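# Seat the rubber seal in the lid groove

## Task

Push the rubber seal down into the lid's groove so that it sits there along the whole loop, with no section left out.

## Robot and tools

Robot: two Franka FR3 seven-joint arms, left_arm and right_arm, each ending in a Robotiq 140 two-finger gripper. The fingers can fold at a hinge. A part held near the fingertip quarter of the pads is squeezed as asked. A part held nearer the palm may be pulled in, held loosely or over-squeezed. A fingertip pushed point-first onto a surface folds easily, so a move may carry on past the surface with little sign of contact. Wrist joints are weak (11 N m contact limit), and each arm faults at 85 N of outside force, counting held weight.

Frame: all positions, orientations and targets are in the scene frame. Its origin is at table-top height, halfway between the arms' nominal bases. +z is up, +x points out over the table, and left_arm is on the +y side. Image left and right do not follow the arm names. Real bases: left_arm at (+0.055, +0.462, 0) m, right_arm at (-0.031, -0.403, 0) m. On each gripper, +z is the direction the fingers point and y is the opening direction. end_effector_position is the point between the pads when they are closed. Fingertips reach about 33 mm past it when the gap is up to 40 mm, and about 9 mm past it when fully open. Printed poses can be off by a few centimetres.

Row format (shared by execute_actions and move): one flat list of 18 numbers, each in [-1, 1], covering both arms even if only one moves. Order: left dx, dy, dz, rx, ry, rz, left gripper position, force_limit, speed, then the same nine for the right arm. dx..rz are offsets, not poses. They are measured along the scene axes from that arm's Hand target at the start of the action or move. Scale: 1.0 = 0.6 m of travel or 180 degrees. rx, ry, rz form one rotation vector, turning about the Hand target's position. Six zeros re-request the current Hand target.

Gripper numbers are absolute commands. position: +1 is open (140 mm), about -0.8 is where the pads meet, and -1 closes until blocked. force_limit runs roughly from 14 N at -1 to 40 N at 0 and 58 N at +1 for a slow close. speed runs from about 30 mm/s at -1 to 140 at 0 and 250 at +1. Faster closes grip much harder. Both force_limit and speed start at +1. To keep a gripper unchanged, resend its last three numbers, because 0 is itself a command.

execute_actions(actions, cameras): actions is a list of actions. Each action is a table of up to 15 rows, one row per 1/30 s step, so one action lasts 0.5 s. A short table repeats its last row. Every row counts from the pose at the start of that action, not from the previous row. A later action starts from the new Hand target, so repeating an offset moves the arm further. Camera images come back when actions is empty or when cameras names them. cameras is a list of names or ["all"].

move(target, speed, blend, blocking, cameras): target is one 18-number row, or a list of up to 15 rows. All rows in a list are offsets from the same starting Hand targets, not chained one after another. Paths are straight, both arms finish together, and the whole move is capped at 10 s. speed is the top path speed in m/s, from 0.002 to 2 (default 0.25); give one value, or one per target. blend is in metres and rounds the corners at intermediate targets; 0 stops at each one. blocking=false returns after about 0.5 s while the move continues. Moves do not avoid obstacles or the other arm. Faster moves hit harder, and aiming further past a contact presses harder. The result adds a move: line giving the ending (done, off_target, moving, held, fault) and any limits that acted (paced = the pose was clipped; held = steps were withheld).

wait(seconds 0-10): lets time pass while commands are held. stop(): brakes a running move. zoom_image(camera, region [x0, y0, x1, y1] in pixels, at most 504x504) enlarges part of the newest image from one camera. clear_fault(arm): clears a reported torque or force fault on that arm. read_manual(section): licence text only. finished_scene(scene) ends the scene; it cannot be undone.

Cameras: cam_head_left, cam_head_right, cam_high, cam_low, cam_left_wrist, cam_right_wrist, each 896x504.

Controller: each step, the commanded pose is clipped to within 70 mm and 16 degrees of the measured pose. Hand target in a result is the last commanded pose after clipping. The gripper often stops short of it; a later command, even all zeros, asks for it again. To end a push against something, command the target back behind the gripper.

Result lines:
- end_effector_position (m) and end_effector_quat_wxyz.
- Hand target.
- object_status: 0 moving, 1 stopped while opening, 2 stopped while closing (a grip), 3 reached the requested position or pads met.
- position_measured in counts: 3 is open, 139 is about 60 mm, 230 is pads together.
- Joint positions, velocities and torques.
- External joint torques: estimated outside load.
- Flange force along the gripper's own x y z axes, with some error.
- Wrist depth: a 7x7 grid of distances ahead of each wrist camera.
- Step readings of position.
- MOTOR HOT warnings and fault lines.

To grip, send position -1 and check for status 2. To grip harder, raise force_limit and switch position between -1 and -0.98.

Avoid the following:
- Joint torques at their load limits or outside force reaching 85 N; either stops the arm until clear_fault.
- Joint range or speed overruns.
- Slamming into the table or lid, and pressing hard against fixed things.
- Hard grips on parts still resting on something.
- Any contact or squeeze between the two arms or grippers.
- Letting parts fall or leaving anything off the table.
- Long stretched-out holds, which overheat motors (30-60 s brake stop).

Press the seal gradually with moderate force, watching Flange force, and work round the groove.

Each tool is called after "Emit:" by a JSON object that holds its "fn" and its "kwargs".

## Session

Emit:
{"fn": "execute_actions", "kwargs": {"actions": []}}

Scene clock: 0.00 s.
left_arm: end_effector_position=(+0.1735, +0.6965, +0.2311) position_measured=3 object_status=3 end_effector_quat_wxyz=(-0.377, -0.032, +0.825, +0.421) | right_arm: end_effector_position=(+0.5190, -0.6571, +0.1633) position_measured=3 object_status=3 end_effector_quat_wxyz=(+0.159, +0.861, -0.447, +0.185)
Joint positions: left_arm=[0.098 -0.369 -0.063 -2.808 0.767 1.46 1.212] | right_arm=[-0.336 0.045 0.016 -2.293 -0.709 2.553 -0.379]
Joint velocities: within noise
Joint torques (N m): no reading
External joint torques (N m): no reading
Flange force (N): no reading
Wrist depth (mm): cam_left_wrist=[312 389 2275 2627 2600 - - / 297 360 1902 2523 2255 - - / 283 347 1782 2275 2929 - - / 267 130 1490 2089 2682 132 - / - 119 359 2160 2450 132 104 / - 269 1268 - 2498 2141 99 / - 261 331 1613 2055 1408 -] | cam_right_wrist=[1208 1220 1276 1289 1296 1367 1554 / 1174 1197 1083 1296 1303 1345 1397 / 1112 1180 - 1238 1238 1289 1345 / 1132 141 - - 1226 127 1310 / - 110 - - - 128 96 / - - - - - 319 - / - - - - - - -]
Hand target: left_arm +0.1735, +0.6965, +0.2311; -0.377, -0.032, +0.825, +0.421 | right_arm +0.5190, -0.6571, +0.1633; +0.159, +0.861, -0.447, +0.185
Tool commands: left_gripper/position=+1.0 left_gripper/force_limit=+1.0 left_gripper/speed=+1.0 right_gripper/position=+1.0 right_gripper/force_limit=+1.0 right_gripper/speed=+1.0

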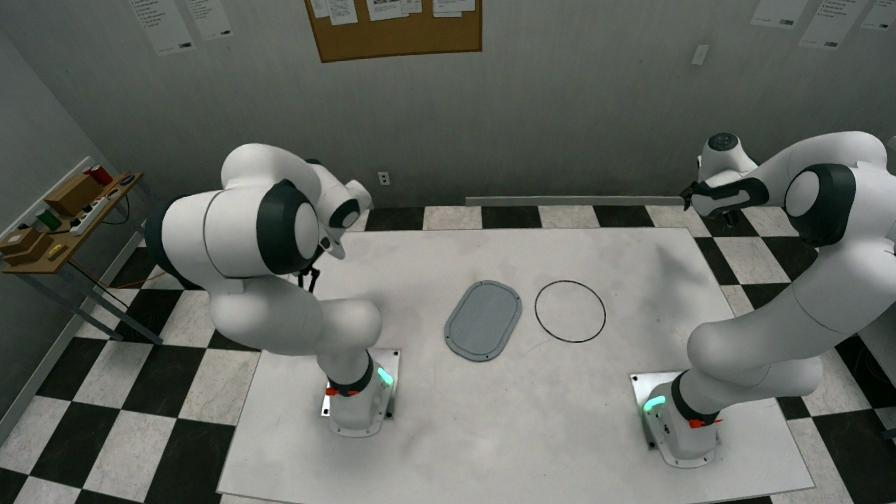

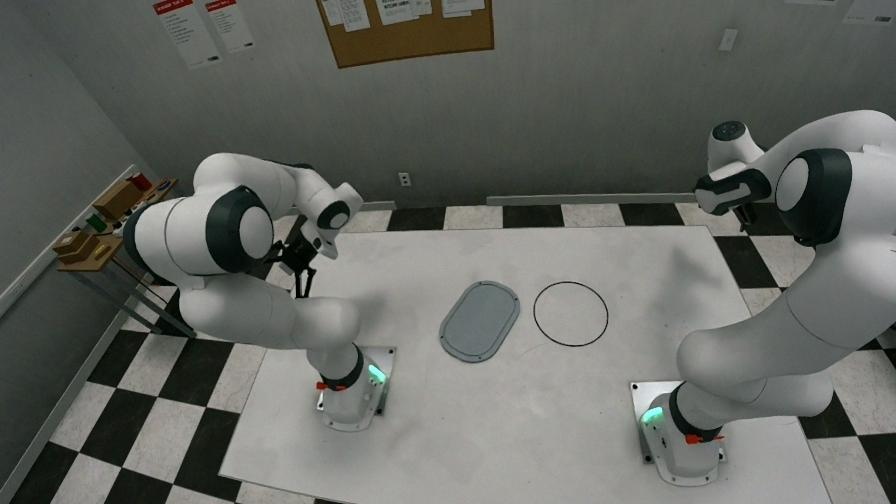

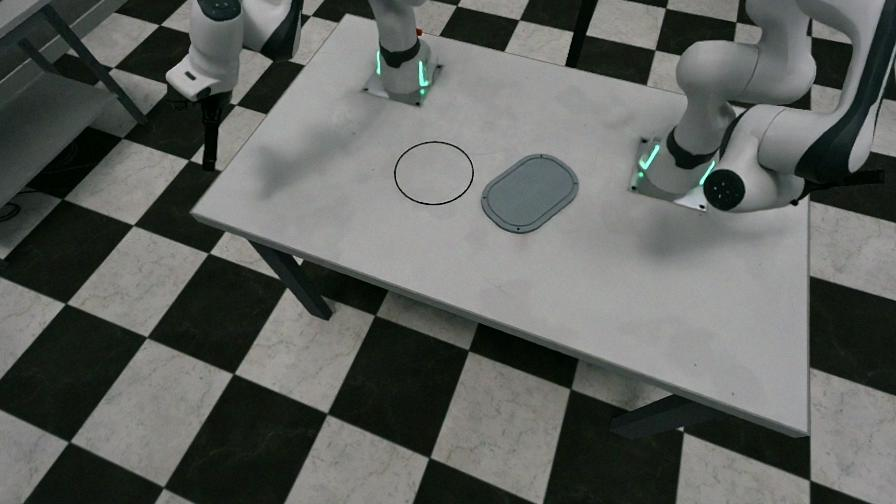

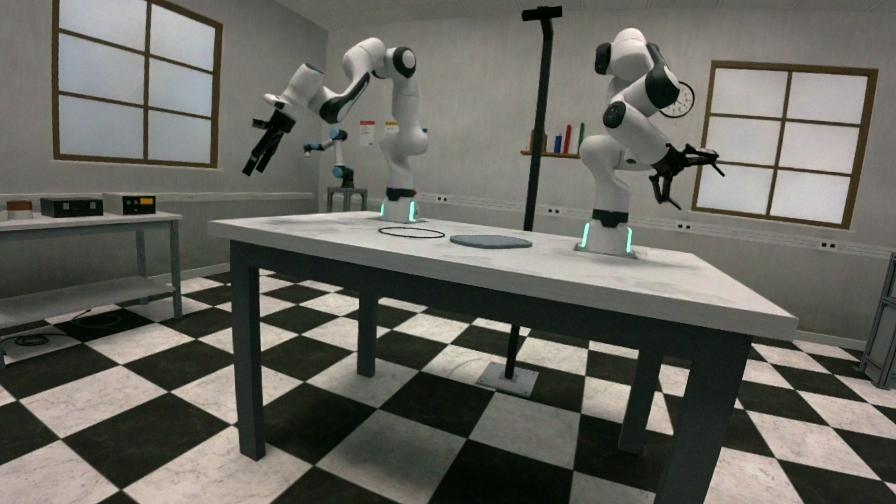

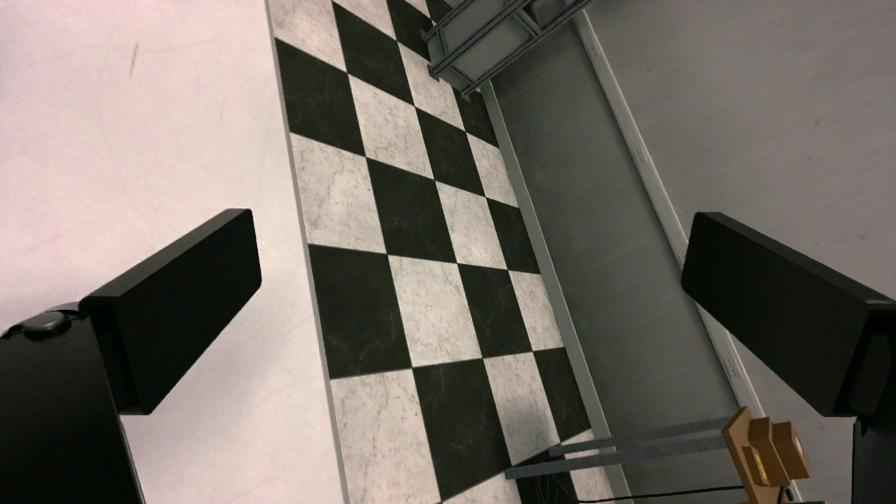

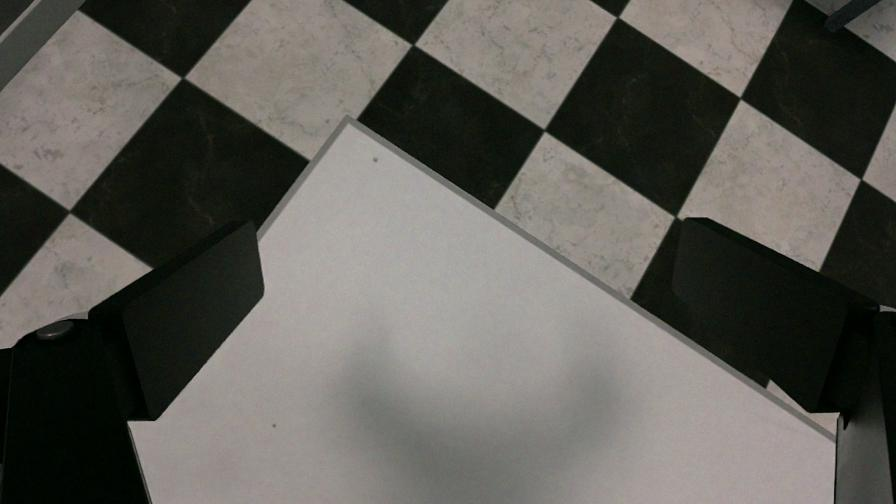

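Emit:
{"fn": "zoom_image", "kwargs": {"camera": "cam_head_left", "region": [420, 250, 640, 380]}}

Emit:
{"fn": "zoom_image", "kwargs": {"camera": "cam_high", "region": [370, 120, 610, 250]}}

Emit:
{"fn": "zoom_image", "kwargs": {"camera": "cam_head_right", "region": [420, 250, 640, 380]}}

Emit:
{"fn": "zoom_image", "kwargs": {"camera": "cam_low", "region": [360, 200, 560, 270]}}

Scaled by 2.291 from the camera's 896x504 image, which has a finer 1280x720 frame.

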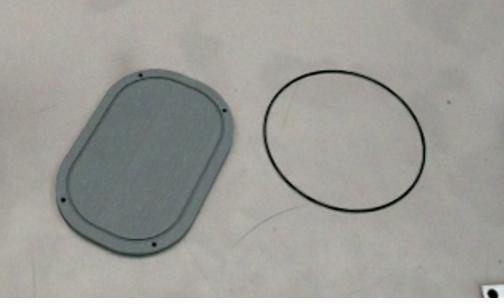

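Scaled by 2.100 from the camera's 896x504 image, which has a finer 1280x720 frame.

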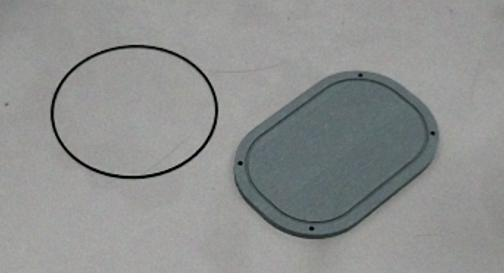

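Scaled by 2.291 from the camera's 896x504 image, which has a finer 1280x720 frame.

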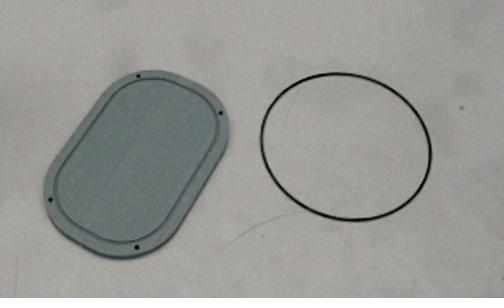

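Scaled by 2.520 from the camera's 896x504 image, which has a finer 1280x720 frame.

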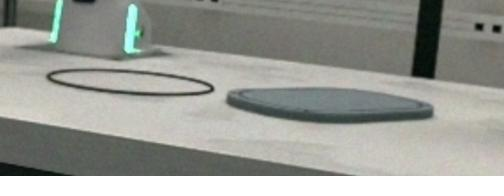

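Emit:
{"fn": "move", "kwargs": {"target": [[0.294, -0.494, 0.2815, -0.1686, -0.3510, 0.1972, 1, 1, 1, -0.232, 0.678, 0.395, 0.1588, 0.0120, -0.1912, 1, 1, 1]], "speed": 0.35, "cameras": ["all"]}}

Scene clock: 15.13 s.
left_arm: end_effector_position=(+0.3492, +0.4010, +0.3999) position_measured=3 object_status=3 end_effector_quat_wxyz=(-0.002, -0.379, +0.925, +0.001) | right_arm: end_effector_position=(+0.3805, -0.2517, +0.4007) position_measured=3 object_status=3 end_effector_quat_wxyz=(+0.000, +0.710, -0.704, +0.002)
Joint positions: left_arm=[0.182 -0.819 -0.238 -2.295 -0.172 1.487 0.802] | right_arm=[-0.136 -0.411 0.389 -1.995 0.148 1.615 0.208]
Joint velocities: left_arm=[within noise] | right_arm=[0 0.003 0 0 0 -0.001 0.005]
Joint torques (N m): left_arm=[-0.26 -4.31 4.67 23.13 0.45 2.83 -0.15] | right_arm=[0.53 -14.14 -5.16 24.72 1.01 2.33 0.07]
External joint torques (N m): left_arm=[-0.3 -1.39 0.14 0.09 -0.32 0.35 -0.15] | right_arm=[0.58 0.98 0.14 0.51 0.28 -0.26 0.07]
Flange force (N): left_arm=[3.0 2.4 1.8] | right_arm=[-2.0 -3.7 -2.5]
Wrist depth (mm): cam_left_wrist=[- - 476 - - 495 482 / - 504 520 529 - 494 510 / 1424 555 550 546 575 - - / 1499 130 - - - 132 1393 / - 130 1623 - - 132 104 / - 1554 1745 1603 2197 1699 99 / - - 1820 1770 1888 1807 -] | cam_right_wrist=[1331 1331 - - - - 458 / 1359 1331 - - - 523 487 / 1438 1397 504 - - - - / 1438 130 - - 576 127 - / - 129 618 - - 120 95 / - 1725 - 622 - - - / - 1813 - - - - -]
Hand target: left_arm +0.3499, +0.4001, +0.4000; +0.000, -0.383, +0.924, +0.000 | right_arm +0.3798, -0.2503, +0.4003; +0.000, +0.707, -0.707, +0.000
Off the commanded pose: left_arm 0.001 m, 1 deg | right_arm 0.002 m, 1 deg.
move: done

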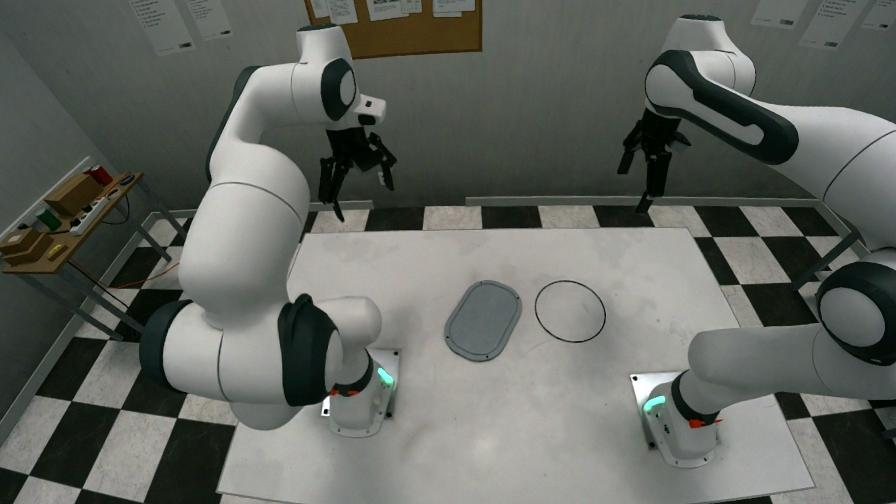

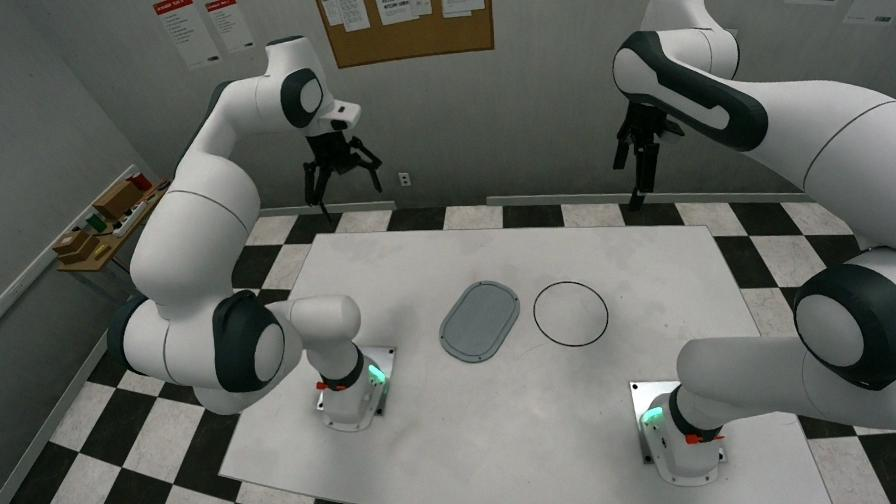

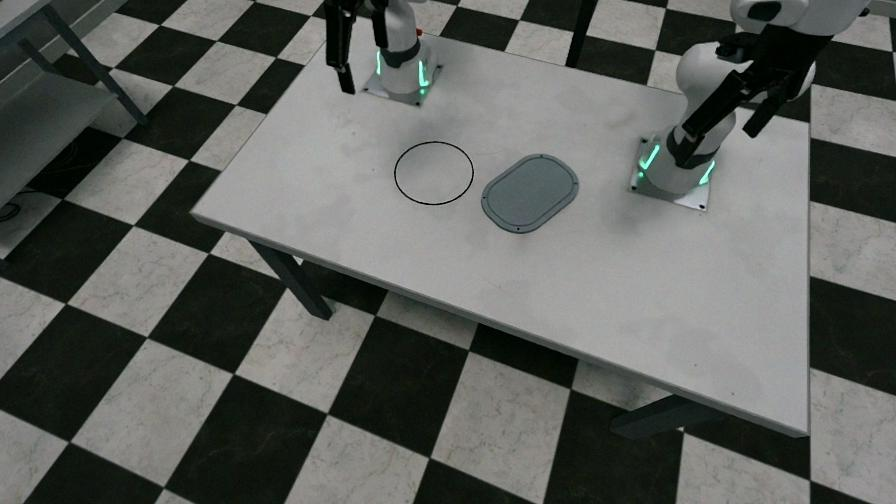

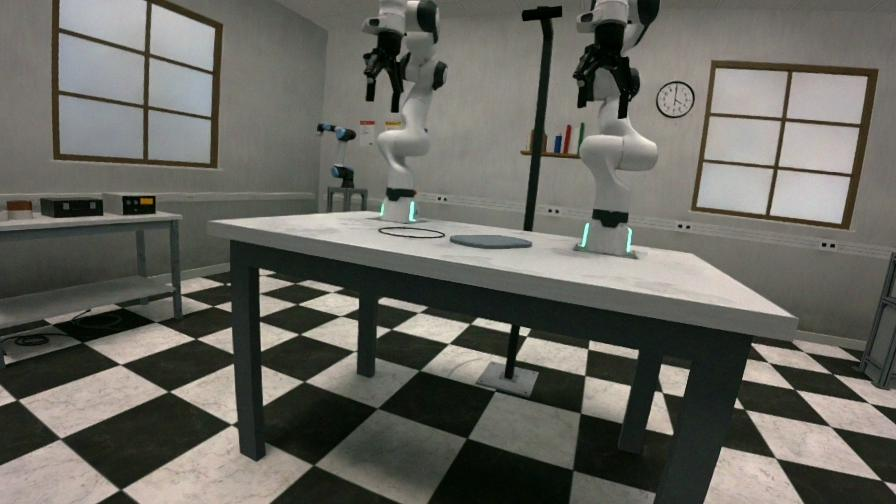

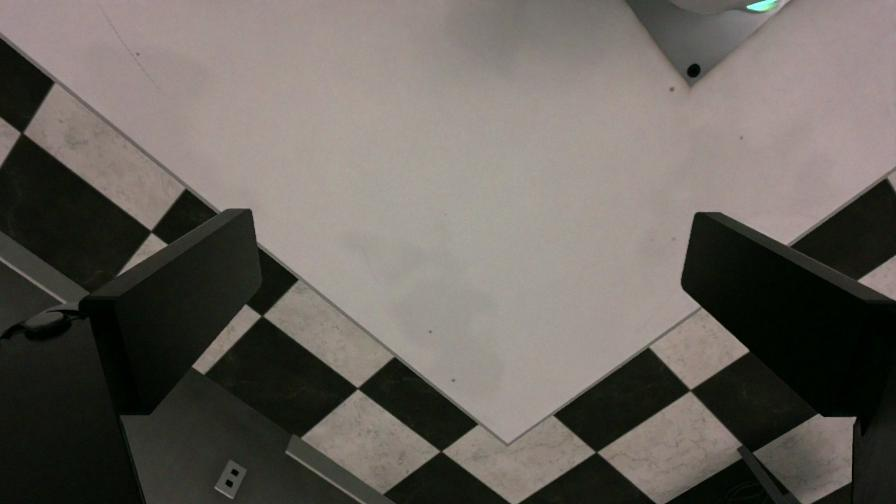

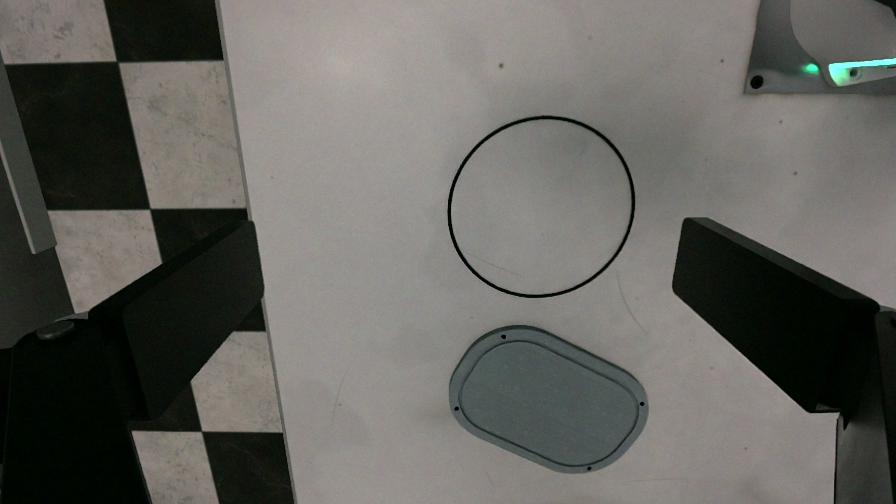

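Emit:
{"fn": "zoom_image", "kwargs": {"camera": "cam_right_wrist", "region": [430, 310, 670, 490]}}

Emit:
{"fn": "zoom_image", "kwargs": {"camera": "cam_right_wrist", "region": [430, 100, 670, 310]}}

Scaled by 2.100 from the camera's 896x504 image, which has a finer 1280x720 frame.

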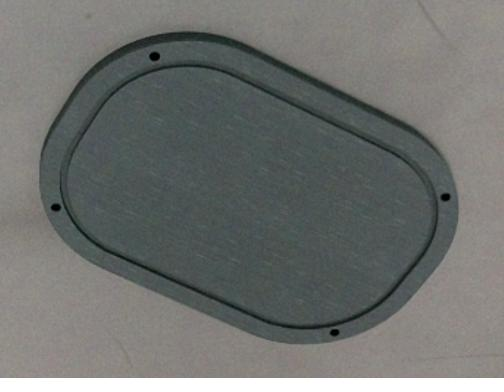

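Scaled by 2.100 from the camera's 896x504 image, which has a finer 1280x720 frame.

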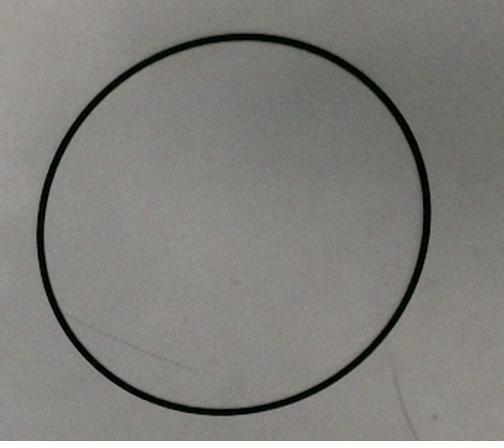

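Emit:
{"fn": "move", "kwargs": {"target": [[-0.2065, -0.570, -0.267, 0, 0, 0.092, 1, 1, 1, -0.215, 0.042, -0.267, 0, 0, -0.158, 1, 1, 1]], "speed": 0.3, "cameras": ["all"]}}

Scene clock: 27.67 s.
left_arm: end_effector_position=(+0.2270, +0.0590, +0.2399) position_measured=3 object_status=3 end_effector_quat_wxyz=(+0.001, -0.509, +0.861, -0.001) | right_arm: end_effector_position=(+0.2508, -0.2257, +0.2406) position_measured=3 object_status=3 end_effector_quat_wxyz=(-0.001, -0.516, +0.857, -0.001)
Joint positions: left_arm=[0.279 -1.078 -1.1 -2.306 -0.903 1.594 0.065] | right_arm=[-0.179 -0.877 0.626 -2.633 0.483 1.828 0.607]
Joint velocities: left_arm=[0 0 -0.001 0 0 -0.001 -0.006] | right_arm=[within noise]
Joint torques (N m): left_arm=[-0.39 12.63 23.88 15.43 0.46 2.39 -0.18] | right_arm=[0.57 -0.54 -11.48 21.91 1.01 2.58 0.25]
External joint torques (N m): left_arm=[-0.39 -0.68 1.23 0.47 -0.28 -0.19 -0.18] | right_arm=[0.57 -0.7 0.31 -0.48 0.29 0.04 0.25]
Flange force (N): left_arm=[-0.4 3.6 -2.6] | right_arm=[1.9 3.9 1.6]
Wrist depth (mm): cam_left_wrist=[- 344 - 338 - 331 334 / 368 - 351 342 352 349 345 / 375 - 387 353 - 371 358 / - 130 386 - 407 141 112 / - 120 - - 417 132 104 / - 97 - - - - 99 / - - - - - - -] | cam_right_wrist=[- - - - - 331 - / - - - 360 - - - / - - - - - - - / - 129 - - - 127 406 / - 110 - - 404 119 96 / - - - - - - - / - 1554 - - - - -]
Hand target: left_arm +0.2260, +0.0581, +0.2398; +0.000, -0.512, +0.859, +0.000 | right_arm +0.2508, -0.2251, +0.2401; +0.000, -0.512, +0.859, +0.000
Off the commanded pose: left_arm 0.001 m, 0 deg | right_arm 0.001 m, 1 deg.
move: done

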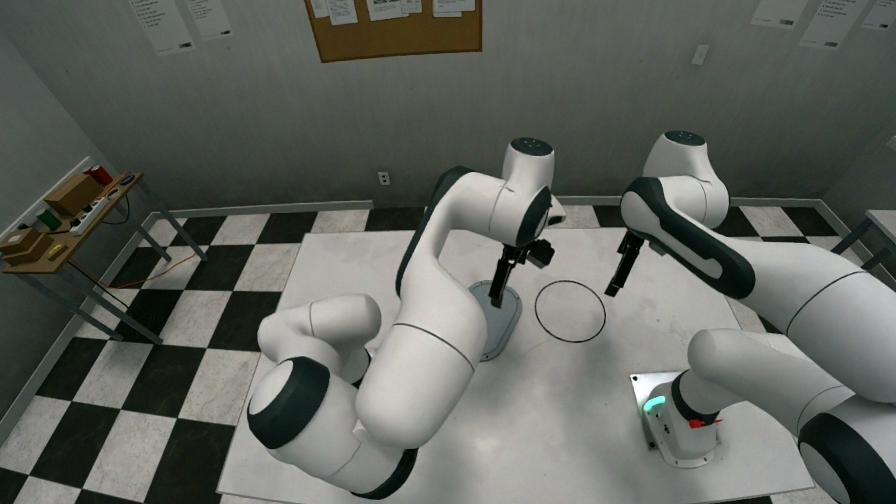

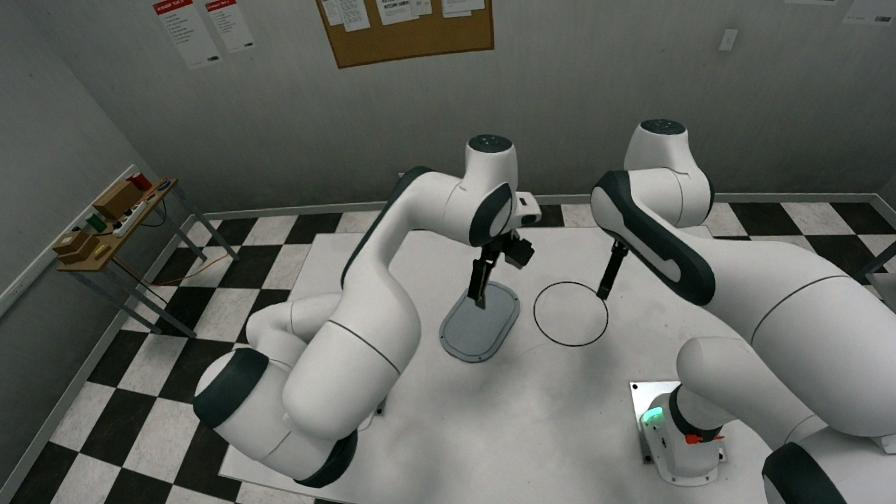

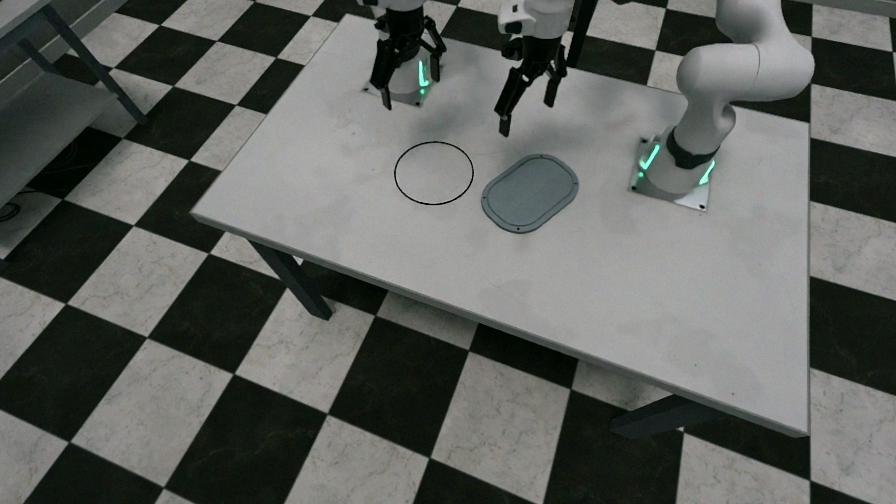

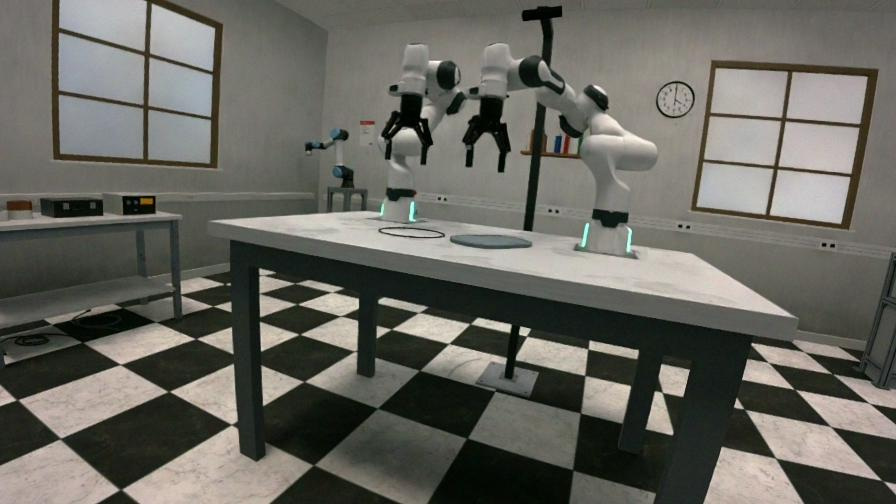

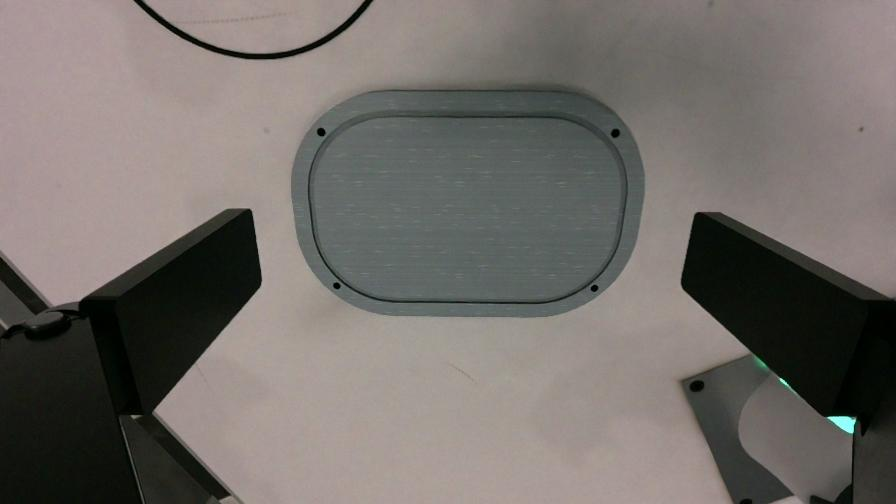

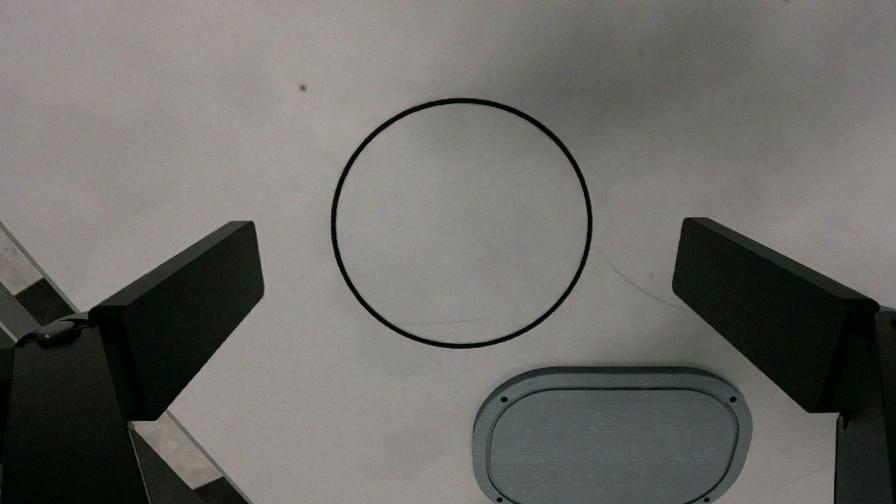

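Emit:
{"fn": "zoom_image", "kwargs": {"camera": "cam_left_wrist", "region": [280, 70, 470, 330]}}

Emit:
{"fn": "zoom_image", "kwargs": {"camera": "cam_left_wrist", "region": [470, 70, 660, 330]}}

Scaled by 1.938 from the camera's 896x504 image, which has a finer 1280x720 frame.

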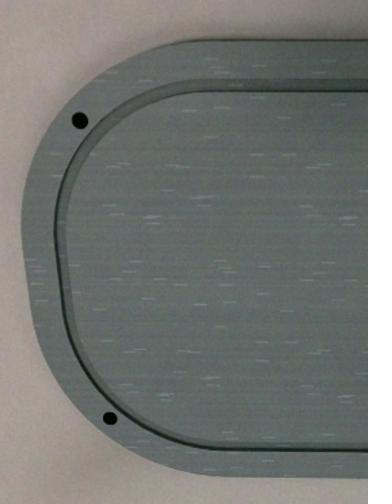

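Scaled by 1.938 from the camera's 896x504 image, which has a finer 1280x720 frame.

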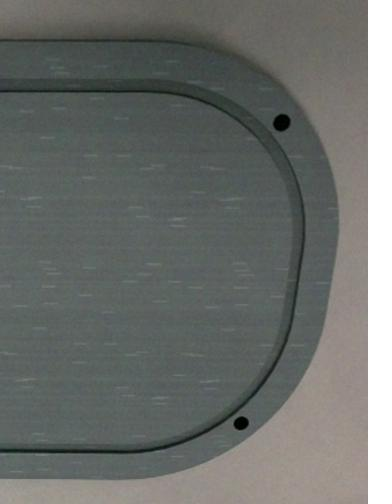

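Emit:
{"fn": "execute_actions", "kwargs": {"actions": [[[0,0,0,0,0,0,-0.85,-1,0,0,0,0,0,0,0,-0.85,-1,0]],[[0,0,0,0,0,0,-0.85,-1,0,0,0,0,0,0,0,-0.85,-1,0]]], "cameras": ["cam_left_wrist","cam_right_wrist"]}}

Scene clock: 38.73 s.
left_arm: end_effector_position=(+0.2270, +0.0590, +0.2399) position_measured=233 object_status=3 end_effector_quat_wxyz=(+0.001, -0.510, +0.860, -0.001) | right_arm: end_effector_position=(+0.2508, -0.2257, +0.2406) position_measured=233 object_status=3 end_effector_quat_wxyz=(-0.001, -0.515, +0.857, -0.001)
Joint positions: left_arm=[0.279 -1.078 -1.1 -2.306 -0.903 1.594 0.062] | right_arm=[-0.179 -0.877 0.626 -2.633 0.483 1.828 0.608]
Joint torques (N m): left_arm=[-0.71 13.23 23.97 15.32 0.77 2.62 -0.18] | right_arm=[0.96 -0.27 -11.83 21.86 0.86 2.63 0.18]
External joint torques (N m): left_arm=[-0.68 -0.03 1.36 0.33 0.02 0.04 -0.18] | right_arm=[1 -0.53 -0.01 -0.46 0.13 0.1 0.18]
External joint torques at the end of the 1st action: left_arm=[-0.63 0.03 1.28 0.35 0.02 0.04 -0.2] | right_arm=[1.07 -0.45 0.04 -0.44 0.14 0.1 0.19]
Flange force (N): left_arm=[-1.1 3.7 -2.9] | right_arm=[2.5 3.9 1.4]
Flange force at the end of the 1st action (N): left_arm=[-0.9 3.3 -2.8] | right_arm=[2.2 3.9 1.4]
Wrist depth (mm): cam_left_wrist=[340 340 337 333 334 328 326 / - 342 352 - 353 352 343 / 388 383 368 - - 372 - / 404 - 388 115 - 398 390 / 1341 - - - 92 428 413 / 1400 - - - - - 394 / - - - - - - -] | cam_right_wrist=[- - - - - - - / - - - - - - - / - - - 376 377 - 372 / - 405 - 118 - - - / 1413 - - - - - - / - - - - - - - / - - - - - - -]
Hand target: left_arm +0.2260, +0.0581, +0.2398; +0.000, -0.512, +0.859, +0.000 | right_arm +0.2508, -0.2251, +0.2401; +0.000, -0.512, +0.859, +0.000
Off the commanded pose: left_arm 0.001 m, 0 deg | right_arm 0.001 m, 0 deg.
Step readings (end_effector_position of left_arm | right_arm; steps 1 to 15: 1st action; 16 to 30: 2nd action):
0: (+0.2270, +0.0590, +0.2399) | (+0.2508, -0.2257, +0.2406)
1: (+0.2270, +0.0590, +0.2399) | (+0.2508, -0.2257, +0.2406)
2: (+0.2270, +0.0590, +0.2399) | (+0.2508, -0.2257, +0.2406)
4: (+0.2270, +0.0590, +0.2399) | (+0.2508, -0.2257, +0.2406)
8: (+0.2270, +0.0590, +0.2399) | (+0.2508, -0.2257, +0.2406)
15: (+0.2270, +0.0590, +0.2399) | (+0.2508, -0.2257, +0.2406)
16: (+0.2270, +0.0590, +0.2399) | (+0.2508, -0.2257, +0.2406)
17: (+0.2270, +0.0590, +0.2399) | (+0.2508, -0.2257, +0.2406)
19: (+0.2270, +0.0590, +0.2399) | (+0.2508, -0.2257, +0.2406)
23: (+0.2270, +0.0590, +0.2399) | (+0.2508, -0.2257, +0.2406)
30: (+0.2270, +0.0590, +0.2399) | (+0.2508, -0.2257, +0.2406)
Images, in order (width x height): cam_left_wrist 896x504, cam_right_wrist 896x504.

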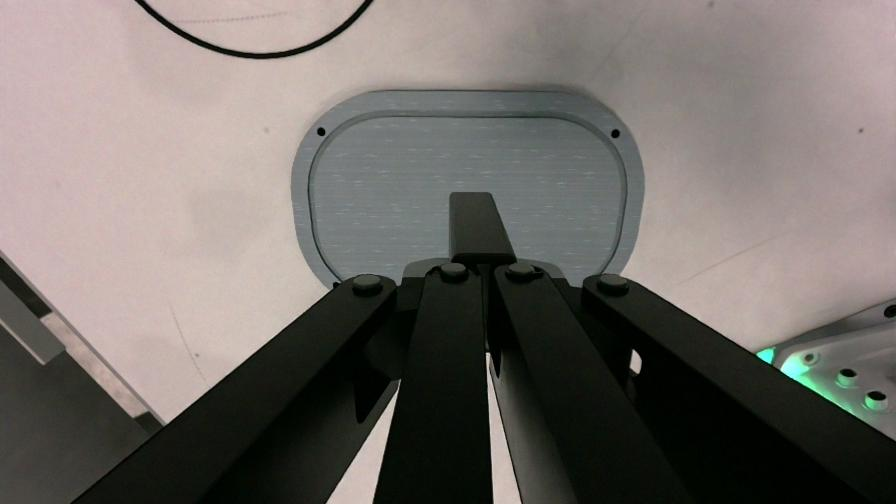

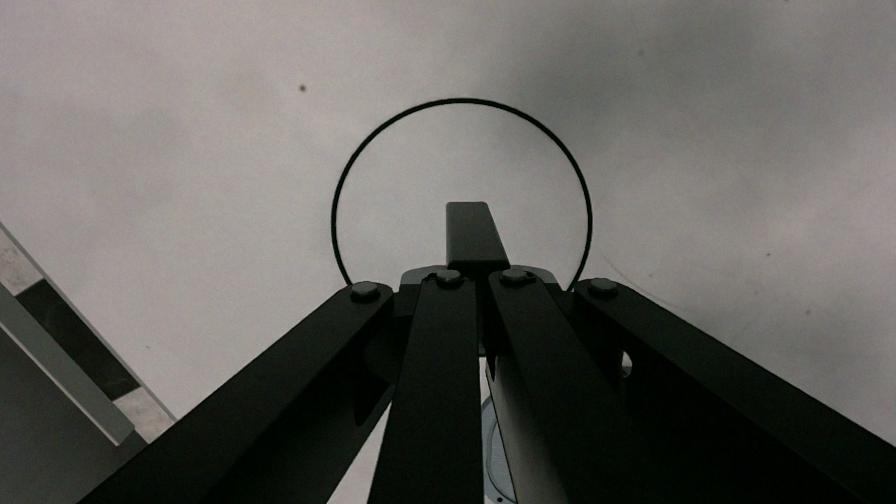

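Emit:
{"fn": "move", "kwargs": {"target": [[-0.115, -0.265, -0.233, 0, 0, 0, -0.85, -1, 0, 0.2553, -0.0157, -0.2335, 0, 0, 0, -0.85, -1, 0]], "speed": 0.2, "cameras": ["cam_left_wrist","cam_right_wrist","cam_low","cam_head_left"]}}

Scene clock: 45.33 s.
left_arm: end_effector_position=(+0.1561, -0.0992, +0.0997) position_measured=233 object_status=3 end_effector_quat_wxyz=(+0.000, -0.509, +0.861, +0.002) | right_arm: end_effector_position=(+0.4031, -0.2348, +0.1000) position_measured=233 object_status=3 end_effector_quat_wxyz=(-0.001, -0.514, +0.858, +0.001)
Joint positions: left_arm=[0.479 -1.18 -1.571 -2.017 -1.213 1.733 -0.167] | right_arm=[-0.649 -0.117 1.027 -2.482 0.153 2.415 0.75]
Joint velocities: left_arm=[within noise] | right_arm=[0 0.001 0.001 0 -0.001 0.001 0.005]
Joint torques (N m): left_arm=[-0.23 26.34 31.12 9.48 0.48 2.72 -0.06] | right_arm=[0.53 -10.62 -2.94 21.9 -0.05 2.74 0.22]
External joint torques (N m): left_arm=[-0.24 -0.24 1.8 0.35 -0.26 0.13 -0.06] | right_arm=[0.56 1 -0.05 0.68 -0.56 0.23 0.22]
Flange force (N): left_arm=[-0.6 1.5 -2.7] | right_arm=[-7.8 -6.2 5.7]
Wrist depth (mm): cam_left_wrist=[205 204 204 204 201 202 202 / 216 214 215 215 217 213 213 / 230 234 231 226 225 227 226 / 245 247 243 119 241 240 240 / 261 256 - - 92 254 256 / 276 - - - - - 273 / - - - - - - -] | cam_right_wrist=[216 - 217 - - - - / - - - - - 223 - / - - - - - 243 - / 253 - - 115 241 253 - / 1203 - - - - - - / 1283 - - - - - - / - - - - - - -]
Hand target: left_arm +0.1570, -0.1009, +0.1000; +0.000, -0.512, +0.859, +0.000 | right_arm +0.4040, -0.2346, +0.1000; +0.000, -0.512, +0.859, +0.000
Off the commanded pose: left_arm 0.002 m, 1 deg | right_arm 0.001 m, 0 deg.
move: done
Images, in order (width x height): cam_head_left 896x504, cam_low 896x504, cam_left_wrist 896x504, cam_right_wrist 896x504.

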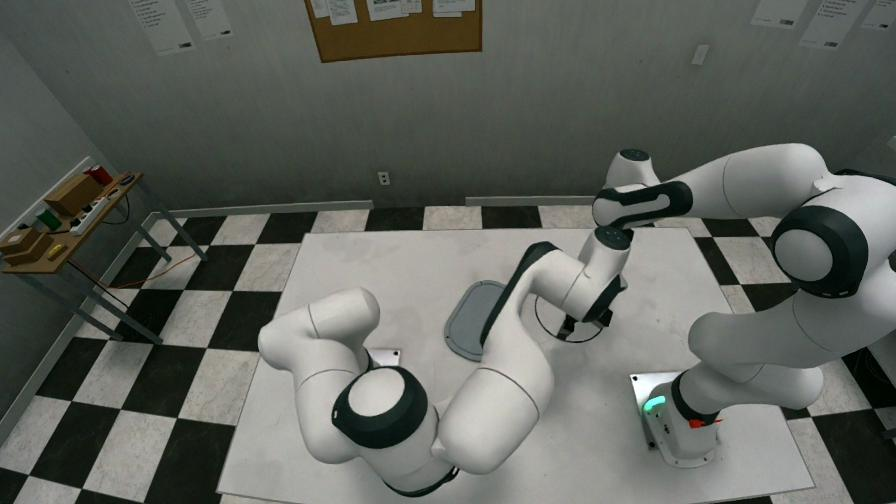

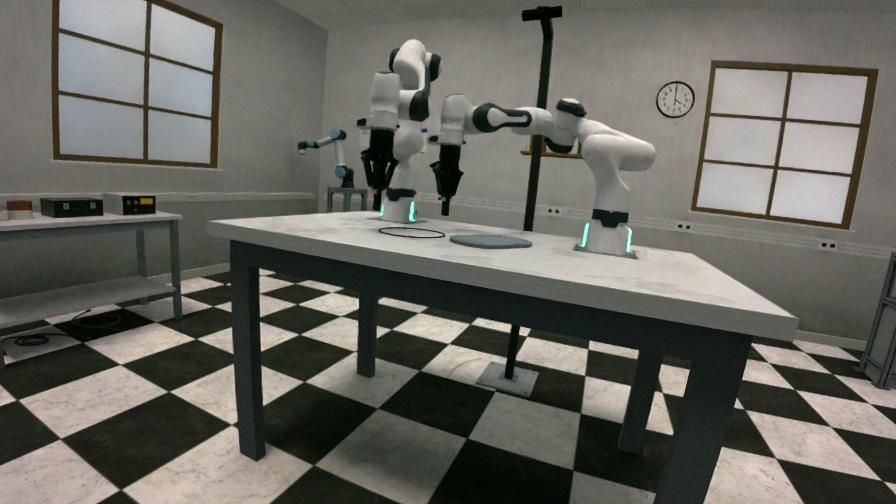

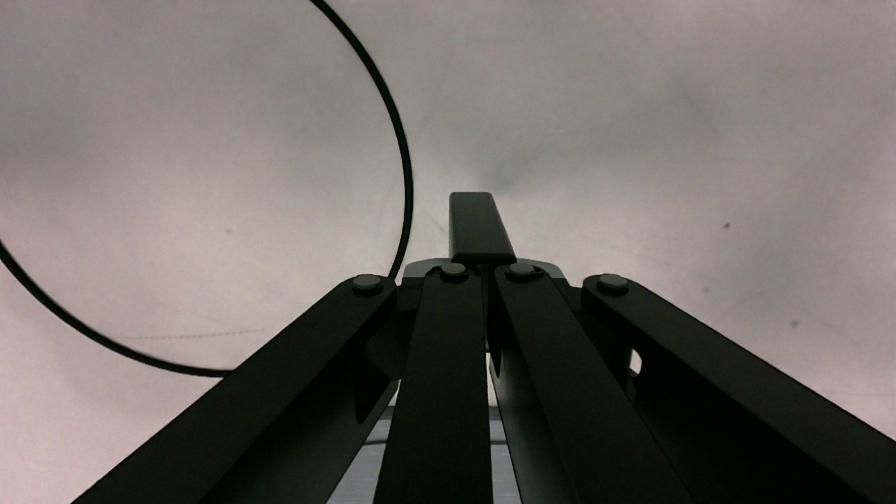

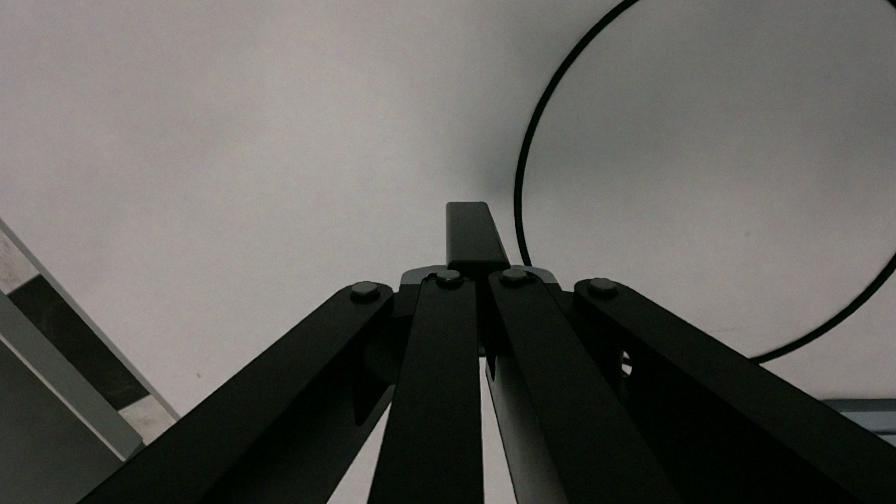

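Emit:
{"fn": "move", "kwargs": {"target": [[0, 0, -0.093, 0, 0, 0, -0.85, -1, 0, 0, 0, -0.093, 0, 0, 0, -0.85, -1, 0]], "speed": 0.1, "cameras": ["cam_left_wrist","cam_right_wrist"]}}

Scene clock: 47.87 s.
left_arm: end_effector_position=(+0.1557, -0.1004, +0.0448) position_measured=233 object_status=3 end_effector_quat_wxyz=(+0.000, -0.513, +0.858, +0.001) | right_arm: end_effector_position=(+0.4033, -0.2345, +0.0443) position_measured=233 object_status=3 end_effector_quat_wxyz=(+0.000, -0.514, +0.858, +0.000)
Joint positions: left_arm=[0.502 -1.227 -1.67 -2.033 -1.298 1.805 -0.158] | right_arm=[-0.618 0.117 0.971 -2.509 -0.176 2.568 0.988]
Joint velocities: left_arm=[within noise] | right_arm=[-0.001 -0.001 -0.001 0 0 0.002 0.005]
Joint torques (N m): left_arm=[-0.27 28.19 30.99 7.43 0.5 2.87 0.24] | right_arm=[1.47 -16.01 1.58 19.69 -0.12 2.52 0.21]
External joint torques (N m): left_arm=[-0.19 0.42 1.4 -0.07 -0.23 0.29 0.24] | right_arm=[1.44 1.08 -1.2 0.78 -0.54 0.03 0.21]
Flange force (N): left_arm=[-2.0 1.5 -2.2] | right_arm=[0.0 0.0 0.0]
Wrist depth (mm): cam_left_wrist=[154 154 154 154 154 153 152 / - 163 163 162 162 162 161 / 171 173 172 170 171 171 172 / 188 183 183 119 182 181 182 / 197 194 - - 92 191 193 / 208 - - - - - 205 / - - - - - - -] | cam_right_wrist=[- - - - - - 167 / - - - - - - - / 187 - - - - - - / - - - 112 - - - / - - - - - - - / - - - - - - 217 / - - - - - - -]
Hand target: left_arm +0.1570, -0.1009, +0.0442; +0.000, -0.512, +0.859, +0.000 | right_arm +0.4040, -0.2346, +0.0442; +0.000, -0.512, +0.859, +0.000
Off the commanded pose: left_arm 0.001 m, 0 deg | right_arm 0.001 m, 0 deg.
move: done
Images, in order (width x height): cam_left_wrist 896x504, cam_right_wrist 896x504.

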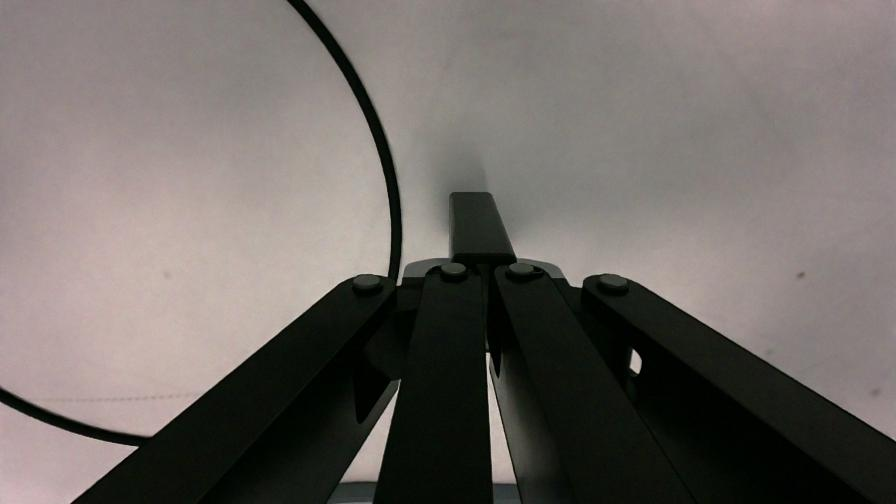

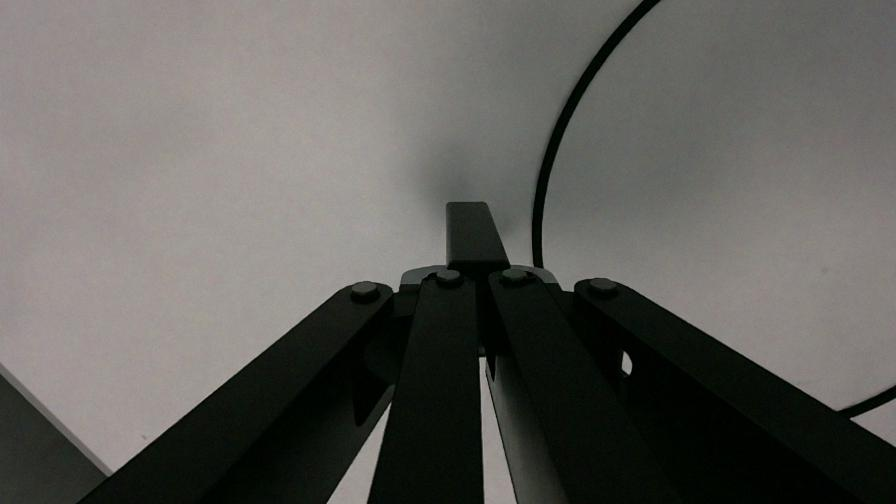

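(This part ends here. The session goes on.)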